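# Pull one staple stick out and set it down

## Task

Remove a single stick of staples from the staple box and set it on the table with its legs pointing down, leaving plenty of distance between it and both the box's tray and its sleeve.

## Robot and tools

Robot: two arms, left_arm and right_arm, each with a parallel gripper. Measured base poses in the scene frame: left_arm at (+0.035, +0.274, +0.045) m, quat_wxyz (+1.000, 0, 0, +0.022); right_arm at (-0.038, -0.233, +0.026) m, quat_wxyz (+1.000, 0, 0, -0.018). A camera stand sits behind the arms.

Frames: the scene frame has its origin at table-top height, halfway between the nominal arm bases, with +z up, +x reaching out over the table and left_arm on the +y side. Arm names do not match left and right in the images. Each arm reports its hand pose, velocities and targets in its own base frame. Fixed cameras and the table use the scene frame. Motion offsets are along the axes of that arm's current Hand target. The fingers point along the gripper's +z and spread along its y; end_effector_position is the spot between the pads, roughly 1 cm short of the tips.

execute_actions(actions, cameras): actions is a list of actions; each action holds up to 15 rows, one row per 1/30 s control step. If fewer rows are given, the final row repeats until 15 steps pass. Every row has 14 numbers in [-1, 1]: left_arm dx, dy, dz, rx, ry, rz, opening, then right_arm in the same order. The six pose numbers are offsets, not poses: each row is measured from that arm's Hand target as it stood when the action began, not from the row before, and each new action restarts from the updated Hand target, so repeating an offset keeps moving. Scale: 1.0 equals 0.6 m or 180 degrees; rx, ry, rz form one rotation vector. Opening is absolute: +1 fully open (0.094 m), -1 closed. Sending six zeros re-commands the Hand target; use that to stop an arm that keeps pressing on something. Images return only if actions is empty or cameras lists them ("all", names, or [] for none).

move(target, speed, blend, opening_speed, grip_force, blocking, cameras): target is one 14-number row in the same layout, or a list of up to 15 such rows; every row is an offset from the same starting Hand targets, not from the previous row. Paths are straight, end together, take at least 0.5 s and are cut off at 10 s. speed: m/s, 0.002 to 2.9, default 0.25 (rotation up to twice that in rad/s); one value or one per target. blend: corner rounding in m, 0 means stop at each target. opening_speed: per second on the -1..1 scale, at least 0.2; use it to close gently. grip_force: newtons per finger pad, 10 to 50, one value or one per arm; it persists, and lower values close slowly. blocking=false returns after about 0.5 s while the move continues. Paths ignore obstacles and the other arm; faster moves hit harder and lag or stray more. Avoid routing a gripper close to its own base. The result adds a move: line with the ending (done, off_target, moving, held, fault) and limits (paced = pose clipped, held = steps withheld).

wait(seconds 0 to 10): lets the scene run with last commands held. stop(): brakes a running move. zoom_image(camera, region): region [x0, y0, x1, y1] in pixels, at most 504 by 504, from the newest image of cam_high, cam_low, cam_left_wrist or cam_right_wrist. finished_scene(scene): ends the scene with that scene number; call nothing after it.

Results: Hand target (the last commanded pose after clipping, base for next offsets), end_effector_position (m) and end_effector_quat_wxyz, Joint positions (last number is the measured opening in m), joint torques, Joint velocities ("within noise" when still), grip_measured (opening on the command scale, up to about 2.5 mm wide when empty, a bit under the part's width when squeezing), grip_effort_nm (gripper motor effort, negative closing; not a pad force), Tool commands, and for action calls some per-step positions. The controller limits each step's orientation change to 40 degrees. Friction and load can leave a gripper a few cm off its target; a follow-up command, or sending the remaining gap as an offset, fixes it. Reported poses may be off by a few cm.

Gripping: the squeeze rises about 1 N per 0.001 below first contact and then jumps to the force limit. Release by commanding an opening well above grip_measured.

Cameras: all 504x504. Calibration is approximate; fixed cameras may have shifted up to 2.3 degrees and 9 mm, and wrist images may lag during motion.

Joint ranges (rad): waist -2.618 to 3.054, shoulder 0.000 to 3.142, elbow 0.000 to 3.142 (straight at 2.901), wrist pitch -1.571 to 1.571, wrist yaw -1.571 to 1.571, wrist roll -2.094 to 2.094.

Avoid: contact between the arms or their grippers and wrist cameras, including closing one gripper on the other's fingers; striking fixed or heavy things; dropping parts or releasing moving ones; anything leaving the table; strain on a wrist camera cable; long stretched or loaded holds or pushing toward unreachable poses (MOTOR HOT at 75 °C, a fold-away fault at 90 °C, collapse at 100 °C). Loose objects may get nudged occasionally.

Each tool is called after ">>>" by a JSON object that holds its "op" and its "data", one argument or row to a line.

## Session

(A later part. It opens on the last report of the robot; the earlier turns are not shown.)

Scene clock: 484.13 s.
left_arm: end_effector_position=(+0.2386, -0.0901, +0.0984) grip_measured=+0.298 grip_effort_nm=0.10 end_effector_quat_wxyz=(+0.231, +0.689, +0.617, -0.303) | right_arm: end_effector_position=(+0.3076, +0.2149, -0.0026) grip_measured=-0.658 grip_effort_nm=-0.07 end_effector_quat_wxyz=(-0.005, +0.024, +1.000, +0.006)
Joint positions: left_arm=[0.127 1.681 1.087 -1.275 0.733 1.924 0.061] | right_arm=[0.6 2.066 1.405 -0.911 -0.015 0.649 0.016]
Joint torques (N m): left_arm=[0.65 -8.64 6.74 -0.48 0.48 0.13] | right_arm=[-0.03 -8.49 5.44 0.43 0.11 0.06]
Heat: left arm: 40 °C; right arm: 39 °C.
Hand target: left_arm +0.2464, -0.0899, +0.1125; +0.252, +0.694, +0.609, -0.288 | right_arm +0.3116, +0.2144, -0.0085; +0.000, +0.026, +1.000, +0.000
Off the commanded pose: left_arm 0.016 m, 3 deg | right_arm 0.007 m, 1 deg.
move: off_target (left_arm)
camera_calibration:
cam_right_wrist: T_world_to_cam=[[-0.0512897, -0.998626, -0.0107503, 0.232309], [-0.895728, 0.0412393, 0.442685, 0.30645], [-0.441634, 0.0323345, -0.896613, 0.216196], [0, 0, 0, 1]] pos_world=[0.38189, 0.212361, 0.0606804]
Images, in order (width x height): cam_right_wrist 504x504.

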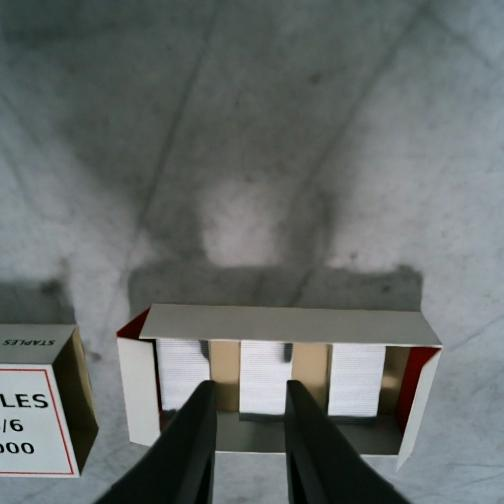

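>>> {"op": "move", "data": {
  "target": [0,0,0,0,0,0,0.3,0.002,-0.0115,0.0,0,0,0,-0.66],
  "speed": 0.04,
  "cameras": ["cam_right_wrist"]
}}

>>> {"op": "zoom_image", "data": {
  "camera": "cam_right_wrist",
  "region": [130, 230, 410, 504]
}}

Scene clock: 497.83 s.
left_arm: end_effector_position=(+0.2386, -0.0901, +0.0984) grip_measured=+0.298 grip_effort_nm=0.10 end_effector_quat_wxyz=(+0.231, +0.689, +0.617, -0.303) | right_arm: end_effector_position=(+0.3060, +0.2113, -0.0063) grip_measured=-0.658 grip_effort_nm=-0.07 end_effector_quat_wxyz=(-0.008, +0.027, +1.000, +0.004)
Joint positions: left_arm=[0.127 1.681 1.087 -1.275 0.733 1.924 0.061] | right_arm=[0.594 2.066 1.389 -0.902 -0.015 0.648 0.016]
Joint torques (N m): left_arm=[0.58 -8.62 6.82 -0.47 0.51 0.12] | right_arm=[-0.76 -9.68 4.55 0.4 0.12 -0.08]
Heat: left arm: 40 °C; right arm: 39 °C.
Hand target: left_arm +0.2464, -0.0899, +0.1125; +0.252, +0.694, +0.609, -0.288 | right_arm +0.3101, +0.2076, -0.0085; +0.000, +0.026, +1.000, +0.000
Off the commanded pose: left_arm 0.016 m, 3 deg | right_arm 0.006 m, 1 deg.
move: off_target (left_arm)
camera_calibration:
cam_right_wrist: T_world_to_cam=[[-0.0554997, -0.998437, -0.0066171, 0.229919], [-0.893037, 0.0466748, 0.447555, 0.304826], [-0.446547, 0.0307485, -0.894232, 0.214112], [0, 0, 0, 1]] pos_world=[0.380593, 0.208748, 0.0565608]
Images, in order (width x height): cam_right_wrist 504x504.

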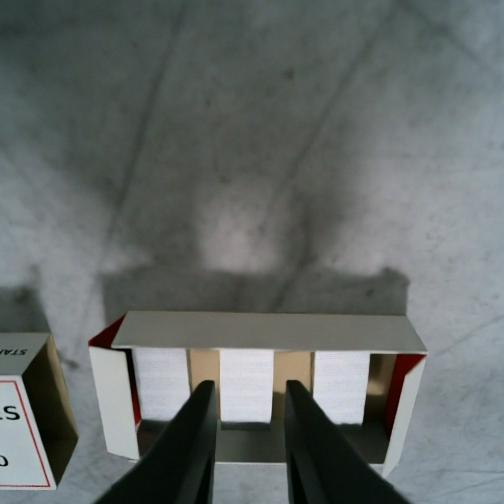

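Scaled by 1.800 from the camera's 504x504 image, which has a finer 720x720 frame.

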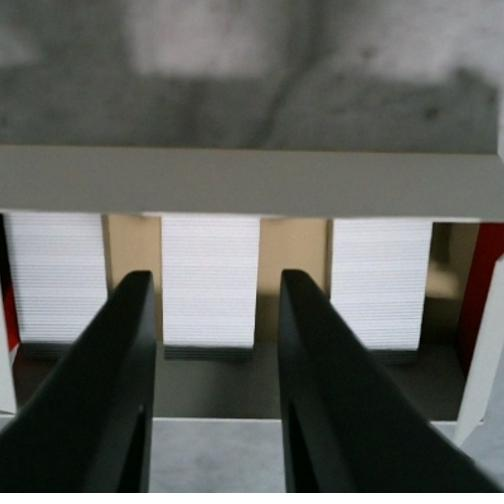

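>>> {"op": "move", "data": {
  "target": [0,0,0,0,0,0,0.3,0.003,-0.001,0.010,0,0,0,-0.66],
  "speed": 0.03,
  "cameras": ["cam_right_wrist"]
}}

>>> {"op": "zoom_image", "data": {
  "camera": "cam_right_wrist",
  "region": [130, 230, 410, 504]
}}

Scene clock: 508.30 s.
left_arm: end_effector_position=(+0.2386, -0.0901, +0.0984) grip_measured=+0.298 grip_effort_nm=0.10 end_effector_quat_wxyz=(+0.231, +0.689, +0.617, -0.303) | right_arm: end_effector_position=(+0.3053, +0.2105, -0.0108) grip_measured=-0.658 grip_effort_nm=-0.07 end_effector_quat_wxyz=(-0.006, +0.027, +1.000, +0.005)
Joint positions: left_arm=[0.127 1.681 1.087 -1.275 0.733 1.924 0.061] | right_arm=[0.594 2.066 1.369 -0.878 -0.015 0.648 0.016]
Joint torques (N m): left_arm=[0.54 -8.64 6.75 -0.46 0.52 0.12] | right_arm=[-0.53 -9.35 4.49 0.41 0.11 -0.06]
Heat: left arm: 41 °C; right arm: 39 °C.
Hand target: left_arm +0.2464, -0.0899, +0.1125; +0.252, +0.694, +0.609, -0.288 | right_arm +0.3083, +0.2071, -0.0145; +0.000, +0.026, +1.000, +0.000
Off the commanded pose: left_arm 0.016 m, 3 deg | right_arm 0.006 m, 1 deg.
move: off_target (left_arm)
camera_calibration:
cam_right_wrist: T_world_to_cam=[[-0.0562157, -0.998375, -0.00934502, 0.229244], [-0.894664, 0.0462169, 0.444342, 0.306872], [-0.443188, 0.0333397, -0.895808, 0.208178], [0, 0, 0, 1]] pos_world=[0.379696, 0.207748, 0.0522738]
Images, in order (width x height): cam_right_wrist 504x504.

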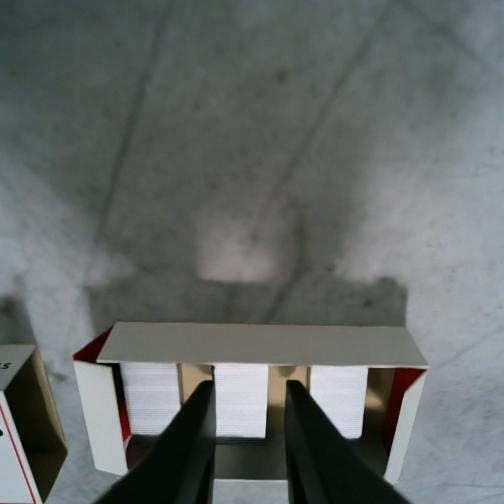

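Scaled by 1.800 from the camera's 504x504 image, which has a finer 720x720 frame.

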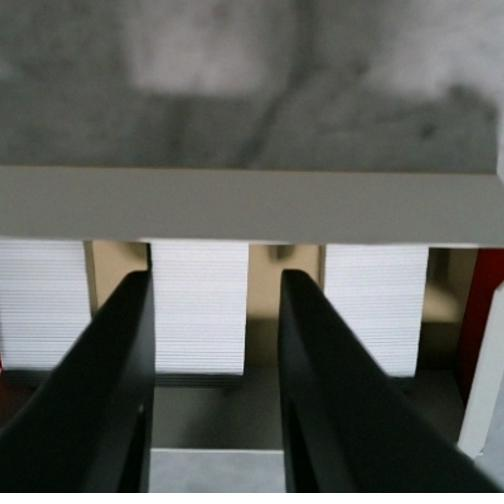

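>>> {"op": "move", "data": {
  "target": [0,0,0,0,0,0,0.3,-0.001,0.0145,-0.005,0,0,0,-0.66],
  "speed": 0.03,
  "cameras": ["cam_right_wrist"]
}}

>>> {"op": "zoom_image", "data": {
  "camera": "cam_right_wrist",
  "region": [130, 230, 410, 504]
}}

Scene clock: 525.83 s.
left_arm: end_effector_position=(+0.2386, -0.0901, +0.0984) grip_measured=+0.298 grip_effort_nm=0.10 end_effector_quat_wxyz=(+0.231, +0.689, +0.617, -0.303) | right_arm: end_effector_position=(+0.3044, +0.2121, -0.0108) grip_measured=-0.658 grip_effort_nm=-0.07 end_effector_quat_wxyz=(-0.006, +0.025, +1.000, +0.005)
Joint positions: left_arm=[0.127 1.681 1.087 -1.275 0.733 1.924 0.061] | right_arm=[0.599 2.066 1.369 -0.877 -0.015 0.649 0.016]
Joint torques (N m): left_arm=[0.7 -8.57 6.72 -0.45 0.49 0.12] | right_arm=[0.72 -8.39 7.34 0.22 0.11 0.12]
Heat: left arm: 41 °C; right arm: 39 °C.
Hand target: left_arm +0.2464, -0.0899, +0.1125; +0.252, +0.694, +0.609, -0.288 | right_arm +0.3094, +0.2157, -0.0115; +0.000, +0.026, +1.000, +0.000
Off the commanded pose: left_arm 0.016 m, 3 deg | right_arm 0.006 m, 1 deg.
move: off_target (left_arm)
camera_calibration:
cam_right_wrist: T_world_to_cam=[[-0.0528476, -0.998555, -0.00974208, 0.229782], [-0.895108, 0.0430432, 0.443767, 0.306797], [-0.442707, 0.0321722, -0.896089, 0.207885], [0, 0, 0, 1]] pos_world=[0.378792, 0.209557, 0.0523759]
Images, in order (width x height): cam_right_wrist 504x504.

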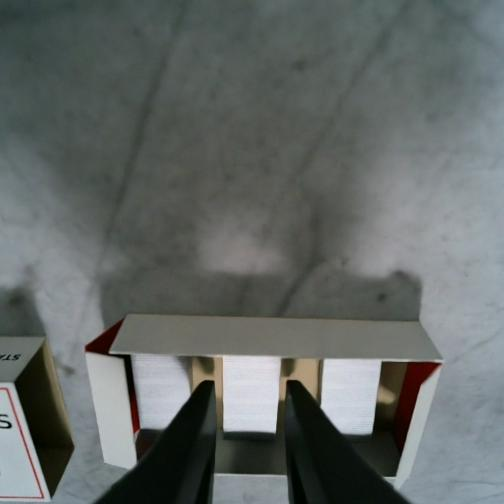

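Scaled by 1.800 from the camera's 504x504 image, which has a finer 720x720 frame.

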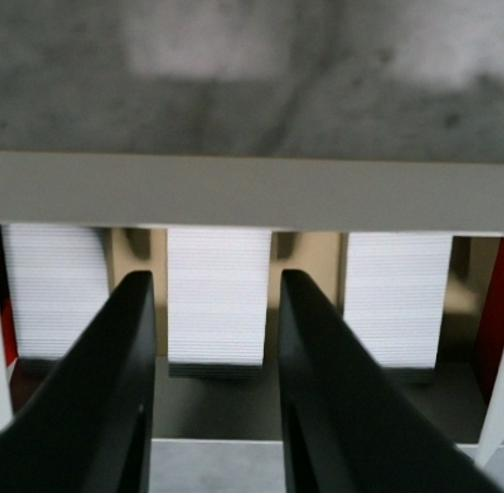

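>>> {"op": "move", "data": {
  "target": [0,0,0,0,0,0,0.3,0.0053,-0.0041,0.0117,0,0,0,-0.66],
  "speed": 0.03,
  "cameras": ["cam_right_wrist"]
}}

>>> {"op": "zoom_image", "data": {
  "camera": "cam_right_wrist",
  "region": [130, 230, 410, 504]
}}

Scene clock: 537.10 s.
left_arm: end_effector_position=(+0.2386, -0.0901, +0.0984) grip_measured=+0.298 grip_effort_nm=0.10 end_effector_quat_wxyz=(+0.231, +0.689, +0.617, -0.303) | right_arm: end_effector_position=(+0.3064, +0.2138, -0.0108) grip_measured=-0.658 grip_effort_nm=-0.07 end_effector_quat_wxyz=(-0.001, +0.025, +1.000, +0.008)
Joint positions: left_arm=[0.127 1.681 1.087 -1.275 0.733 1.924 0.061] | right_arm=[0.599 2.066 1.369 -0.867 -0.015 0.649 0.016]
Joint torques (N m): left_arm=[0.69 -8.55 6.69 -0.48 0.5 0.12] | right_arm=[0.62 -8.49 4.62 0.44 0.11 0.12]
Heat: left arm: 41 °C; right arm: 40 °C.
Hand target: left_arm +0.2464, -0.0899, +0.1125; +0.252, +0.694, +0.609, -0.288 | right_arm +0.3061, +0.2134, -0.0185; +0.000, +0.026, +1.000, +0.000
Off the commanded pose: left_arm 0.016 m, 3 deg | right_arm 0.008 m, 1 deg.
move: off_target (left_arm)
camera_calibration:
cam_right_wrist: T_world_to_cam=[[-0.0519401, -0.998521, -0.0160616, 0.231249], [-0.898884, 0.0397379, 0.436381, 0.310238], [-0.435098, 0.0371032, -0.899618, 0.20528], [0, 0, 0, 1]] pos_world=[0.380196, 0.210962, 0.0530057]
Images, in order (width x height): cam_right_wrist 504x504.

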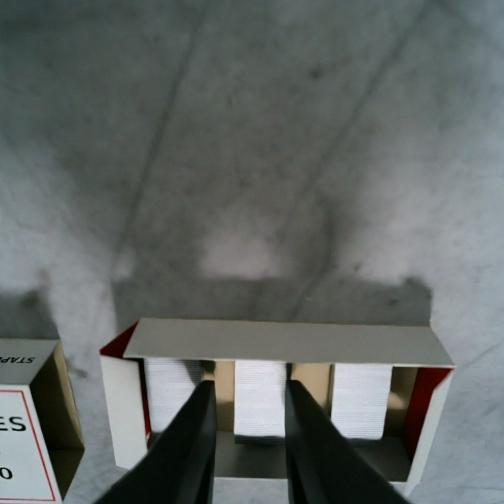

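Scaled by 1.800 from the camera's 504x504 image, which has a finer 720x720 frame.

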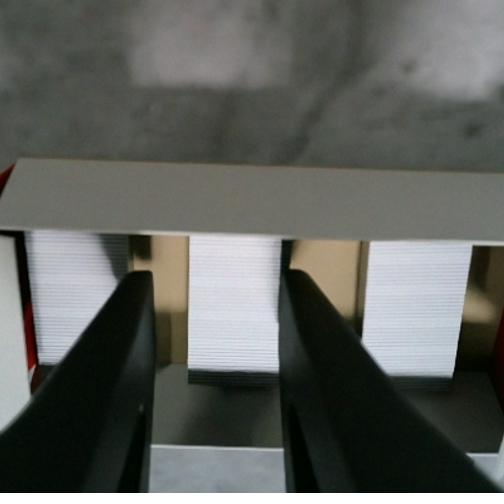

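>>> {"op": "move", "data": {
  "target": [
    [0,0,0,0,0,0,0.3,0.0,-0.0085,0.0,0,0,0,-0.66],
    [0,0,0,0,0,0,0.3,0.0,-0.0085,0.009,0,0,0,-0.66]
  ],
  "speed": 0.03,
  "cameras": ["cam_right_wrist"]
}}

>>> {"op": "zoom_image", "data": {
  "camera": "cam_right_wrist",
  "region": [130, 230, 410, 504]
}}

Scene clock: 549.17 s.
left_arm: end_effector_position=(+0.2386, -0.0901, +0.0984) grip_measured=+0.298 grip_effort_nm=0.10 end_effector_quat_wxyz=(+0.231, +0.689, +0.617, -0.303) | right_arm: end_effector_position=(+0.3042, +0.2123, -0.0162) grip_measured=-0.658 grip_effort_nm=-0.07 end_effector_quat_wxyz=(-0.001, +0.025, +1.000, +0.008)
Joint positions: left_arm=[0.127 1.681 1.087 -1.275 0.733 1.924 0.061] | right_arm=[0.599 2.066 1.345 -0.842 -0.015 0.649 0.016]
Joint torques (N m): left_arm=[0.69 -8.61 6.71 -0.47 0.5 0.14] | right_arm=[-0.44 -8.5 4.45 0.44 0.11 0]
Heat: left arm: 41 °C; right arm: 39 °C.
Hand target: left_arm +0.2464, -0.0899, +0.1125; +0.252, +0.694, +0.609, -0.288 | right_arm +0.3058, +0.2083, -0.0239; +0.000, +0.026, +1.000, +0.000
Off the commanded pose: left_arm 0.016 m, 3 deg | right_arm 0.009 m, 1 deg.
move: off_target (left_arm)
camera_calibration:
cam_right_wrist: T_world_to_cam=[[-0.051929, -0.998518, -0.0163014, 0.229557], [-0.899023, 0.039635, 0.436105, 0.310763], [-0.434812, 0.0373019, -0.899748, 0.199378], [0, 0, 0, 1]] pos_world=[0.377996, 0.209462, 0.0476069]
Images, in order (width x height): cam_right_wrist 504x504.

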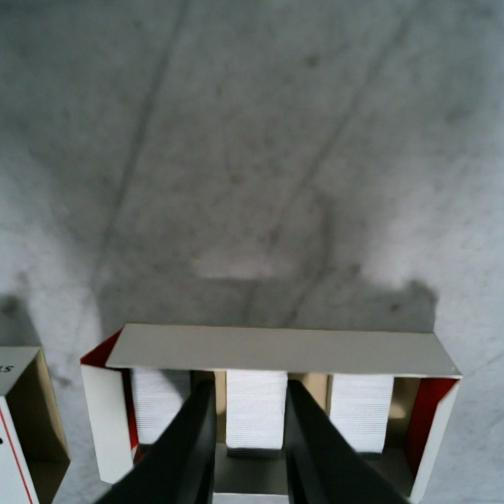

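Scaled by 1.800 from the camera's 504x504 image, which has a finer 720x720 frame.

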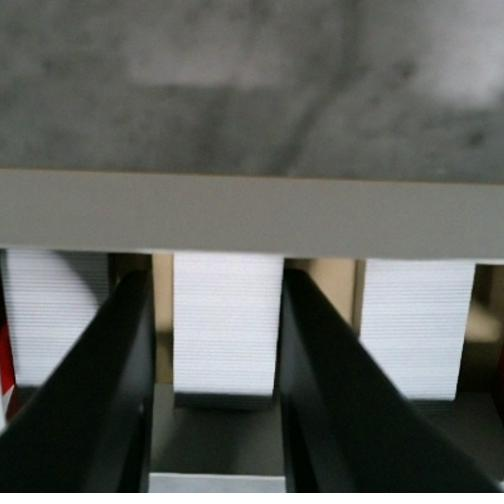

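>>> {"op": "move", "data": {
  "target": [0,0,0,0,0,0,0.3,0,0,0,0,0,0,-0.82],
  "grip_force": [50, 15],
  "opening_speed": 0.3,
  "speed": 0.03,
  "cameras": ["cam_right_wrist"]
}}

>>> {"op": "zoom_image", "data": {
  "camera": "cam_right_wrist",
  "region": [130, 230, 410, 504]
}}

Scene clock: 560.70 s.
left_arm: end_effector_position=(+0.2386, -0.0901, +0.0984) grip_measured=+0.298 grip_effort_nm=0.10 end_effector_quat_wxyz=(+0.231, +0.689, +0.617, -0.303) | right_arm: end_effector_position=(+0.3043, +0.2124, -0.0162) grip_measured=-0.737 grip_effort_nm=-0.35 end_effector_quat_wxyz=(-0.001, +0.025, +1.000, +0.009)
Joint positions: left_arm=[0.127 1.681 1.087 -1.275 0.733 1.924 0.061] | right_arm=[0.599 2.066 1.345 -0.842 -0.015 0.649 0.012]
Joint torques (N m): left_arm=[0.59 -8.55 6.72 -0.49 0.49 0.12] | right_arm=[-0.46 -8.49 4.46 0.44 0.12 0]
Heat: left arm: 41 °C; right arm: 39 °C.
Hand target: left_arm +0.2464, -0.0899, +0.1125; +0.252, +0.694, +0.609, -0.288 | right_arm +0.3058, +0.2083, -0.0239; +0.000, +0.026, +1.000, +0.000
Off the commanded pose: left_arm 0.016 m, 3 deg | right_arm 0.009 m, 1 deg.
grip_force (N): 50, 15
move: off_target (left_arm)
camera_calibration:
cam_right_wrist: T_world_to_cam=[[-0.0519177, -0.998514, -0.0165413, 0.229564], [-0.899161, 0.039532, 0.435828, 0.31085], [-0.434527, 0.0375005, -0.899878, 0.199236], [0, 0, 0, 1]] pos_world=[0.377996, 0.209463, 0.047608]
Images, in order (width x height): cam_right_wrist 504x504.

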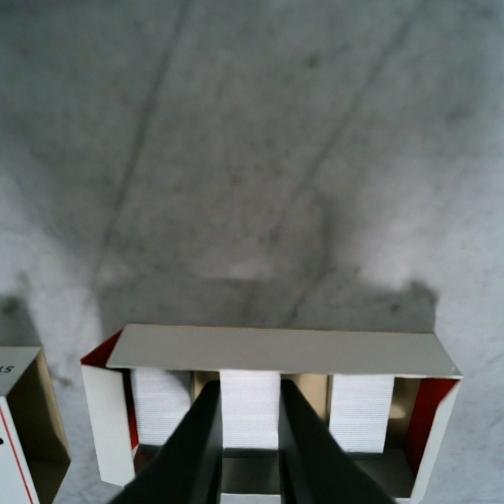

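Scaled by 1.800 from the camera's 504x504 image, which has a finer 720x720 frame.

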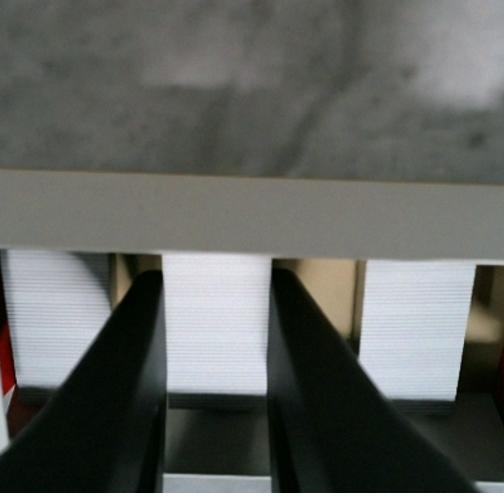

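>>> {"op": "move", "data": {
  "target": [0,0,0,0,0,0,0.3,0,0,-0.14,0,0,0,-0.82],
  "speed": 0.06,
  "cameras": ["cam_right_wrist","cam_high"]
}}

Scene clock: 569.17 s.
left_arm: end_effector_position=(+0.2386, -0.0901, +0.0984) grip_measured=+0.298 grip_effort_nm=0.10 end_effector_quat_wxyz=(+0.231, +0.689, +0.617, -0.303) | right_arm: end_effector_position=(+0.2964, +0.2070, +0.0381) grip_measured=-0.737 grip_effort_nm=-0.35 end_effector_quat_wxyz=(-0.028, +0.025, +0.999, -0.011)
Joint positions: left_arm=[0.127 1.681 1.087 -1.275 0.733 1.924 0.061] | right_arm=[0.599 2.016 1.499 -1.113 -0.015 0.649 0.012]
Joint torques (N m): left_arm=[0.7 -8.68 6.78 -0.49 0.5 0.12] | right_arm=[-0.44 -13.07 7.42 0.07 0.12 0.01]
Heat: left arm: 41 °C; right arm: 39 °C.
Hand target: left_arm +0.2464, -0.0899, +0.1125; +0.252, +0.694, +0.609, -0.288 | right_arm +0.3058, +0.2083, +0.0601; +0.000, +0.026, +1.000, +0.000
Off the commanded pose: left_arm 0.016 m, 3 deg | right_arm 0.024 m, 3 deg.
grip_force (N): 50, 15
move: off_target (left_arm, right_arm)
camera_calibration:
cam_right_wrist: T_world_to_cam=[[-0.0517307, -0.99838, 0.0236963, 0.223114], [-0.873988, 0.0567404, 0.482624, 0.26765], [-0.483186, 0.00425624, -0.875507, 0.265308], [0, 0, 0, 1]] pos_world=[0.373658, 0.206437, 0.0978179]
Images, in order (width x height): cam_high 504x504, cam_right_wrist 504x504.

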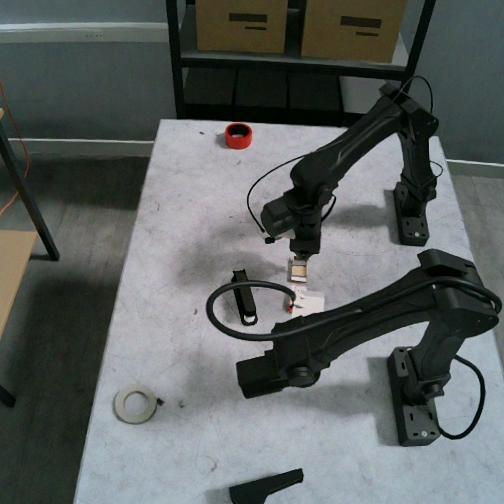

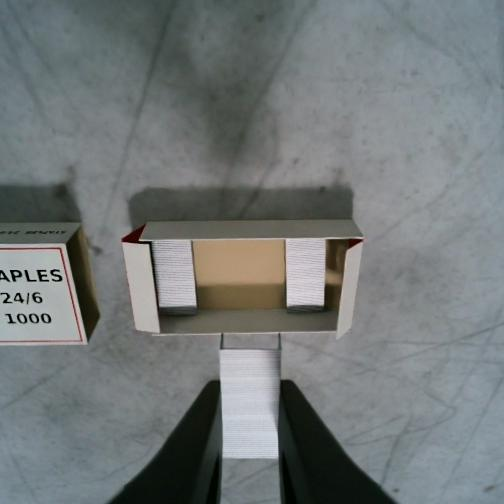

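>>> {"op": "move", "data": {
  "target": [
    [0,0,0,0,0,0,0.3,-0.01,-0.195,0,0,0,0,-0.82],
    [0,0,0,0,0,0,0.3,-0.01,-0.195,0.085,0,0,0,-0.82]
  ],
  "speed": [0.15,0.06],
  "blend": [0.01,0],
  "cameras": ["cam_right_wrist","cam_high"]
}}

Scene clock: 584.13 s.
left_arm: end_effector_position=(+0.2386, -0.0901, +0.0984) grip_measured=+0.298 grip_effort_nm=0.10 end_effector_quat_wxyz=(+0.231, +0.689, +0.617, -0.303) | right_arm: end_effector_position=(+0.3048, +0.0922, +0.0148) grip_measured=-0.737 grip_effort_nm=-0.35 end_effector_quat_wxyz=(+0.001, +0.030, +1.000, +0.003)
Joint positions: left_arm=[0.127 1.681 1.087 -1.275 0.733 1.924 0.061] | right_arm=[0.287 1.839 1.157 -0.886 -0.006 0.348 0.012]
Joint torques (N m): left_arm=[0.5 -8.61 6.69 -0.48 0.48 0.11] | right_arm=[-0.12 -6.83 4.6 0.44 0.04 -0.08]
Heat: left arm: 41 °C; right arm: 39 °C.
Hand target: left_arm +0.2464, -0.0899, +0.1125; +0.252, +0.694, +0.609, -0.288 | right_arm +0.3056, +0.0911, +0.0090; +0.000, +0.026, +1.000, +0.000
Off the commanded pose: left_arm 0.016 m, 3 deg | right_arm 0.006 m, 1 deg.
grip_force (N): 50, 15
move: off_target (left_arm)
camera_calibration:
cam_right_wrist: T_world_to_cam=[[-0.0626585, -0.998019, -0.00564994, 0.113108], [-0.899864, 0.0540458, 0.432809, 0.301599], [-0.431647, 0.0322034, -0.901468, 0.231505], [0, 0, 0, 1]] pos_world=[0.378413, 0.0891289, 0.0787989]
Images, in order (width x height): cam_high 504x504, cam_right_wrist 504x504.

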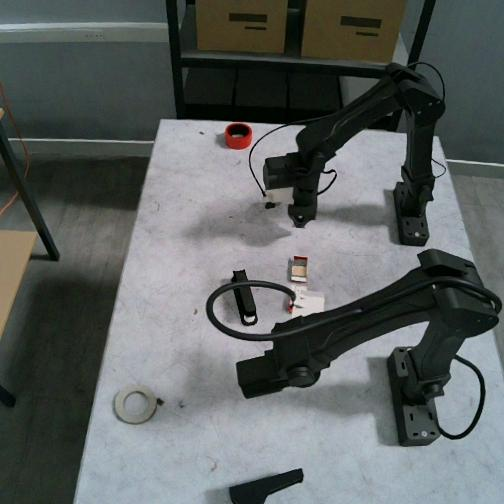

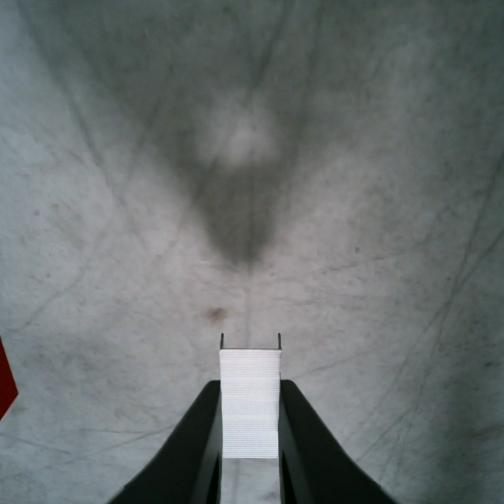

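>>> {"op": "move", "data": {
  "target": [0,0,0,0,0,0,0.3,0,0,0.042,0,0,0,-0.82],
  "speed": 0.03
}}

Scene clock: 591.27 s.
left_arm: end_effector_position=(+0.2386, -0.0901, +0.0984) grip_measured=+0.298 grip_effort_nm=0.10 end_effector_quat_wxyz=(+0.231, +0.689, +0.617, -0.303) | right_arm: end_effector_position=(+0.3054, +0.0923, -0.0102) grip_measured=-0.737 grip_effort_nm=-0.35 end_effector_quat_wxyz=(+0.001, +0.030, +1.000, +0.003)
Joint positions: left_arm=[0.127 1.681 1.087 -1.275 0.733 1.924 0.061] | right_arm=[0.287 1.885 1.107 -0.788 -0.006 0.348 0.012]
Joint torques (N m): left_arm=[0.55 -8.64 6.74 -0.47 0.49 0.1] | right_arm=[-0.09 -6.94 4.37 0.46 0.04 -0.08]
Heat: left arm: 41 °C; right arm: 39 °C.
Hand target: left_arm +0.2464, -0.0899, +0.1125; +0.252, +0.694, +0.609, -0.288 | right_arm +0.3056, +0.0912, -0.0161; +0.000, +0.026, +1.000, +0.000
Off the commanded pose: left_arm 0.016 m, 3 deg | right_arm 0.006 m, 1 deg.
grip_force (N): 50, 15
move: off_target (left_arm)

>>> {"op": "move", "data": {
  "target": [
    [0,0,0,0,0,0,0.3,0,0,0.0075,0,0,0,-0.82]
  ],
  "speed": 0.015,
  "cameras": ["cam_right_wrist"]
}}

>>> {"op": "zoom_image", "data": {
  "camera": "cam_right_wrist",
  "region": [160, 280, 340, 480]
}}

Scene clock: 596.73 s.
left_arm: end_effector_position=(+0.2386, -0.0901, +0.0984) grip_measured=+0.298 grip_effort_nm=0.10 end_effector_quat_wxyz=(+0.231, +0.689, +0.617, -0.303) | right_arm: end_effector_position=(+0.3057, +0.0924, -0.0144) grip_measured=-0.737 grip_effort_nm=-0.35 end_effector_quat_wxyz=(+0.001, +0.030, +1.000, +0.003)
Joint positions: left_arm=[0.127 1.681 1.087 -1.275 0.733 1.924 0.061] | right_arm=[0.287 1.894 1.099 -0.771 -0.006 0.348 0.012]
Joint torques (N m): left_arm=[0.61 -8.68 6.82 -0.45 0.5 0.13] | right_arm=[-0.1 -6.93 4.31 0.44 0.04 -0.09]
Heat: left arm: 41 °C; right arm: 39 °C.
Hand target: left_arm +0.2464, -0.0899, +0.1125; +0.252, +0.694, +0.609, -0.288 | right_arm +0.3057, +0.0912, -0.0206; +0.000, +0.026, +1.000, +0.000
Off the commanded pose: left_arm 0.016 m, 3 deg | right_arm 0.006 m, 1 deg.
grip_force (N): 50, 15
move: off_target (left_arm)
camera_calibration:
cam_right_wrist: T_world_to_cam=[[-0.0625789, -0.99802, -0.00634568, 0.113293], [-0.900683, 0.0537342, 0.431142, 0.315183], [-0.429947, 0.0326958, -0.902262, 0.205012], [0, 0, 0, 1]] pos_world=[0.379114, 0.0894295, 0.0498045]
Images, in order (width x height): cam_right_wrist 504x504.

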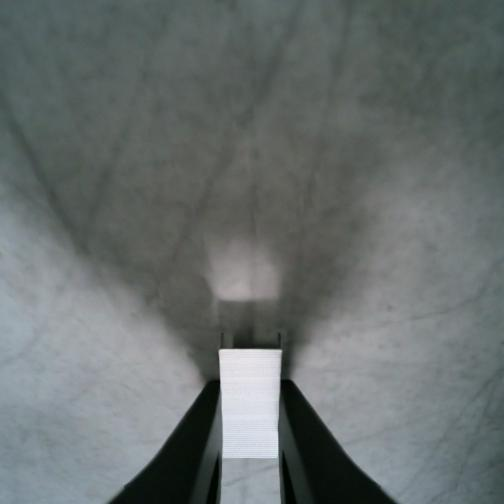

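Scaled by 2.520 from the camera's 504x504 image, which has a finer 720x720 frame.

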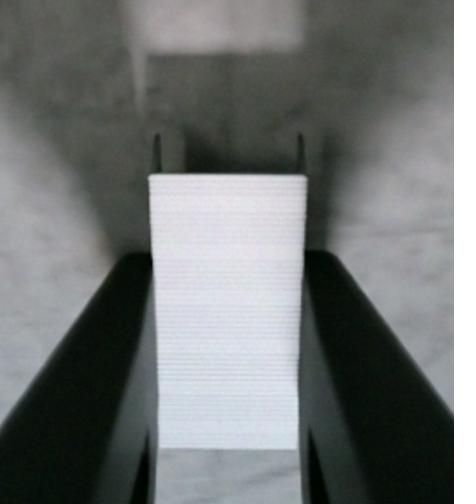

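>>> {"op": "move", "data": {
  "target": [0,0,0,0,0,0,0.3,0,0,0.005,0,0,0,-0.82],
  "speed": 0.01
}}

>>> {"op": "move", "data": {
  "target": [0,0,0,0,0,0,0.3,0,0,0.004,0,0,0,-0.82],
  "speed": 0.01,
  "cameras": ["cam_right_wrist"]
}}

>>> {"op": "zoom_image", "data": {
  "camera": "cam_right_wrist",
  "region": [160, 280, 340, 480]
}}

Scene clock: 603.23 s.
left_arm: end_effector_position=(+0.2386, -0.0901, +0.0984) grip_measured=+0.298 grip_effort_nm=0.10 end_effector_quat_wxyz=(+0.231, +0.689, +0.617, -0.303) | right_arm: end_effector_position=(+0.3060, +0.0925, -0.0169) grip_measured=-0.737 grip_effort_nm=-0.35 end_effector_quat_wxyz=(+0.002, +0.030, +1.000, +0.004)
Joint positions: left_arm=[0.127 1.681 1.087 -1.275 0.733 1.924 0.061] | right_arm=[0.287 1.899 1.095 -0.76 -0.006 0.348 0.012]
Joint torques (N m): left_arm=[0.68 -8.59 6.72 -0.47 0.5 0.13] | right_arm=[-0.09 -6.86 4.26 0.44 0.03 -0.08]
Heat: left arm: 41 °C; right arm: 39 °C.
Hand target: left_arm +0.2464, -0.0899, +0.1125; +0.252, +0.694, +0.609, -0.288 | right_arm +0.3056, +0.0912, -0.0236; +0.000, +0.026, +1.000, +0.000
Off the commanded pose: left_arm 0.016 m, 3 deg | right_arm 0.007 m, 1 deg.
grip_force (N): 50, 15
move: off_target (left_arm)

Scene clock: 603.93 s.
left_arm: end_effector_position=(+0.2386, -0.0901, +0.0984) grip_measured=+0.298 grip_effort_nm=0.10 end_effector_quat_wxyz=(+0.231, +0.689, +0.617, -0.303) | right_arm: end_effector_position=(+0.3061, +0.0925, -0.0169) grip_measured=-0.737 grip_effort_nm=-0.35 end_effector_quat_wxyz=(+0.002, +0.030, +1.000, +0.004)
Joint positions: left_arm=[0.127 1.681 1.087 -1.275 0.733 1.924 0.061] | right_arm=[0.287 1.899 1.095 -0.76 -0.006 0.348 0.012]
Joint torques (N m): left_arm=[0.66 -8.61 6.76 -0.47 0.49 0.12] | right_arm=[-0.1 -6.5 3.92 0.53 0.04 -0.08]
Heat: left arm: 41 °C; right arm: 39 °C.
Hand target: left_arm +0.2464, -0.0899, +0.1125; +0.252, +0.694, +0.609, -0.288 | right_arm +0.3056, +0.0912, -0.0260; +0.000, +0.026, +1.000, +0.000
Off the commanded pose: left_arm 0.016 m, 3 deg | right_arm 0.009 m, 1 deg.
grip_force (N): 50, 15
move: off_target (left_arm)
camera_calibration:
cam_right_wrist: T_world_to_cam=[[-0.0625933, -0.998015, -0.00699768, 0.113333], [-0.901474, 0.0535269, 0.42951, 0.31684], [-0.428283, 0.0331927, -0.903035, 0.202432], [0, 0, 0, 1]] pos_world=[0.379416, 0.0894297, 0.0475099]
Images, in order (width x height): cam_right_wrist 504x504.

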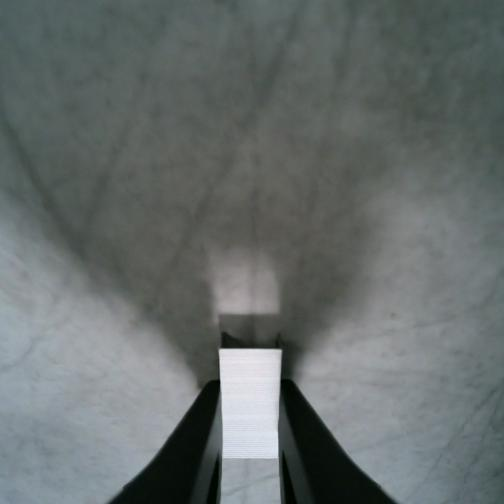

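Scaled by 2.520 from the camera's 504x504 image, which has a finer 720x720 frame.

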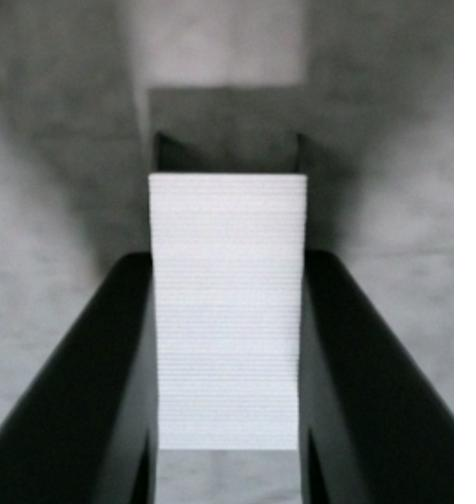

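>>> {"op": "move", "data": {
  "target": [
    [0,0,0,0,0,0,0.3,0,0,-0.006,0,0,0,-0.82],
    [0,0,0,0,0,0,0.3,0,0,-0.006,0,0,0,-0.55]
  ],
  "speed": 0.02,
  "opening_speed": 0.4,
  "cameras": ["cam_right_wrist"]
}}

>>> {"op": "zoom_image", "data": {
  "camera": "cam_right_wrist",
  "region": [160, 280, 340, 480]
}}

Scene clock: 612.70 s.
left_arm: end_effector_position=(+0.2386, -0.0901, +0.0984) grip_measured=+0.298 grip_effort_nm=0.10 end_effector_quat_wxyz=(+0.231, +0.689, +0.617, -0.303) | right_arm: end_effector_position=(+0.3061, +0.0925, -0.0169) grip_measured=-0.552 grip_effort_nm=0.14 end_effector_quat_wxyz=(+0.002, +0.030, +1.000, +0.004)
Joint positions: left_arm=[0.127 1.681 1.087 -1.275 0.733 1.924 0.061] | right_arm=[0.287 1.899 1.095 -0.76 -0.006 0.348 0.021]
Joint torques (N m): left_arm=[0.59 -8.51 6.68 -0.47 0.5 0.13] | right_arm=[-0.09 -7.05 4.41 0.41 0.03 -0.08]
Heat: left arm: 41 °C; right arm: 39 °C.
Hand target: left_arm +0.2464, -0.0899, +0.1125; +0.252, +0.694, +0.609, -0.288 | right_arm +0.3056, +0.0912, -0.0224; +0.000, +0.026, +1.000, +0.000
Off the commanded pose: left_arm 0.016 m, 3 deg | right_arm 0.006 m, 1 deg.
grip_force (N): 50, 15
move: off_target (left_arm)
camera_calibration:
cam_right_wrist: T_world_to_cam=[[-0.0625933, -0.998015, -0.00699768, 0.113333], [-0.901474, 0.0535269, 0.42951, 0.31684], [-0.428283, 0.0331927, -0.903035, 0.202432], [0, 0, 0, 1]] pos_world=[0.379416, 0.0894297, 0.0475099]
Images, in order (width x height): cam_right_wrist 504x504.

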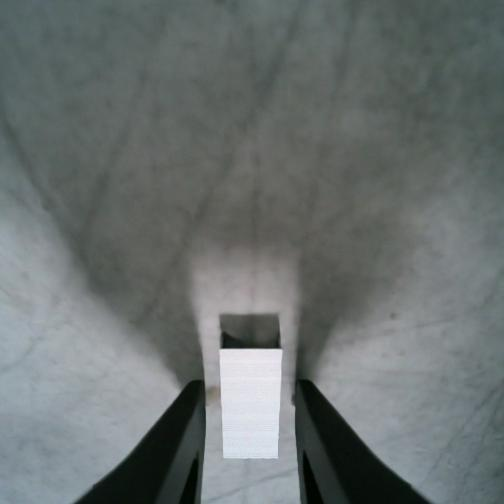

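Scaled by 2.520 from the camera's 504x504 image, which has a finer 720x720 frame.

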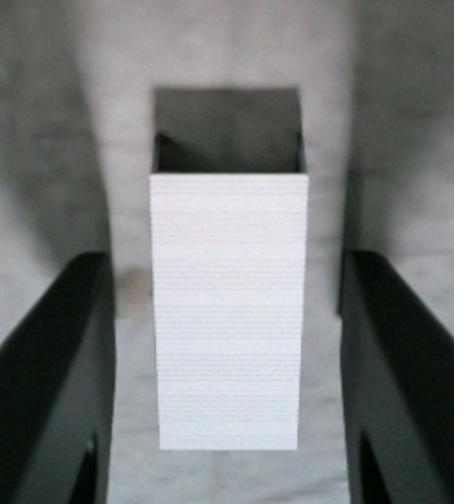

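Stick is standing legs down. Lift away.

>>> {"op": "move", "data": {
  "target": [0,0,0,0,0,0,0.3,0,0,-0.18,0,0,0,-0.55],
  "speed": 0.12,
  "cameras": ["cam_right_wrist","cam_high"]
}}

Scene clock: 618.47 s.
left_arm: end_effector_position=(+0.2386, -0.0901, +0.0984) grip_measured=+0.298 grip_effort_nm=0.10 end_effector_quat_wxyz=(+0.231, +0.689, +0.617, -0.303) | right_arm: end_effector_position=(+0.2995, +0.0906, +0.0692) grip_measured=-0.552 grip_effort_nm=0.14 end_effector_quat_wxyz=(-0.023, +0.030, +0.999, -0.005)
Joint positions: left_arm=[0.127 1.681 1.087 -1.275 0.733 1.924 0.061] | right_arm=[0.287 1.797 1.331 -1.152 -0.006 0.348 0.021]
Joint torques (N m): left_arm=[0.57 -8.72 6.72 -0.46 0.5 0.11] | right_arm=[-0.09 -10.4 7.41 0.11 0.04 -0.08]
Heat: left arm: 41 °C; right arm: 39 °C.
Hand target: left_arm +0.2464, -0.0899, +0.1125; +0.252, +0.694, +0.609, -0.288 | right_arm +0.3058, +0.0912, +0.0857; +0.000, +0.026, +1.000, +0.000
Off the commanded pose: left_arm 0.016 m, 3 deg | right_arm 0.018 m, 3 deg.
grip_force (N): 50, 15
move: off_target (left_arm, right_arm)
camera_calibration:
cam_right_wrist: T_world_to_cam=[[-0.0625327, -0.997976, 0.0115676, 0.110358], [-0.877981, 0.060518, 0.474855, 0.263266], [-0.474594, 0.0195378, -0.879988, 0.290854], [0, 0, 0, 1]] pos_world=[0.376081, 0.0885194, 0.129658]
Images, in order (width x height): cam_high 504x504, cam_right_wrist 504x504.

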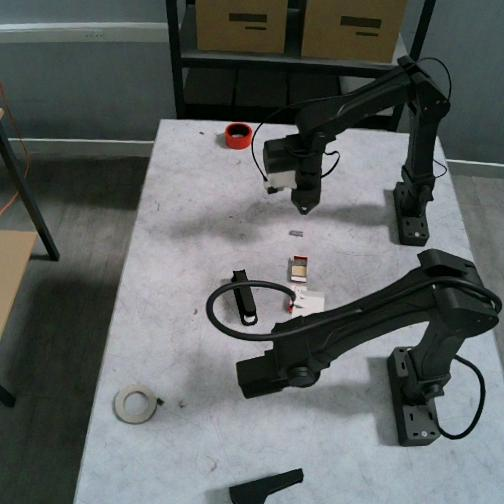

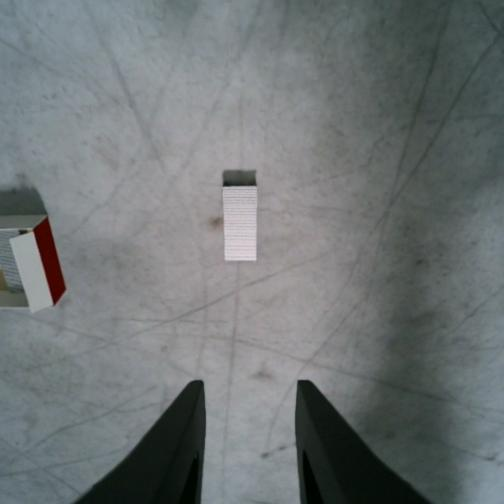

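>>> {"op": "finished_scene", "data": {
  "scene": 2
}}

The scene is finished: the task was done.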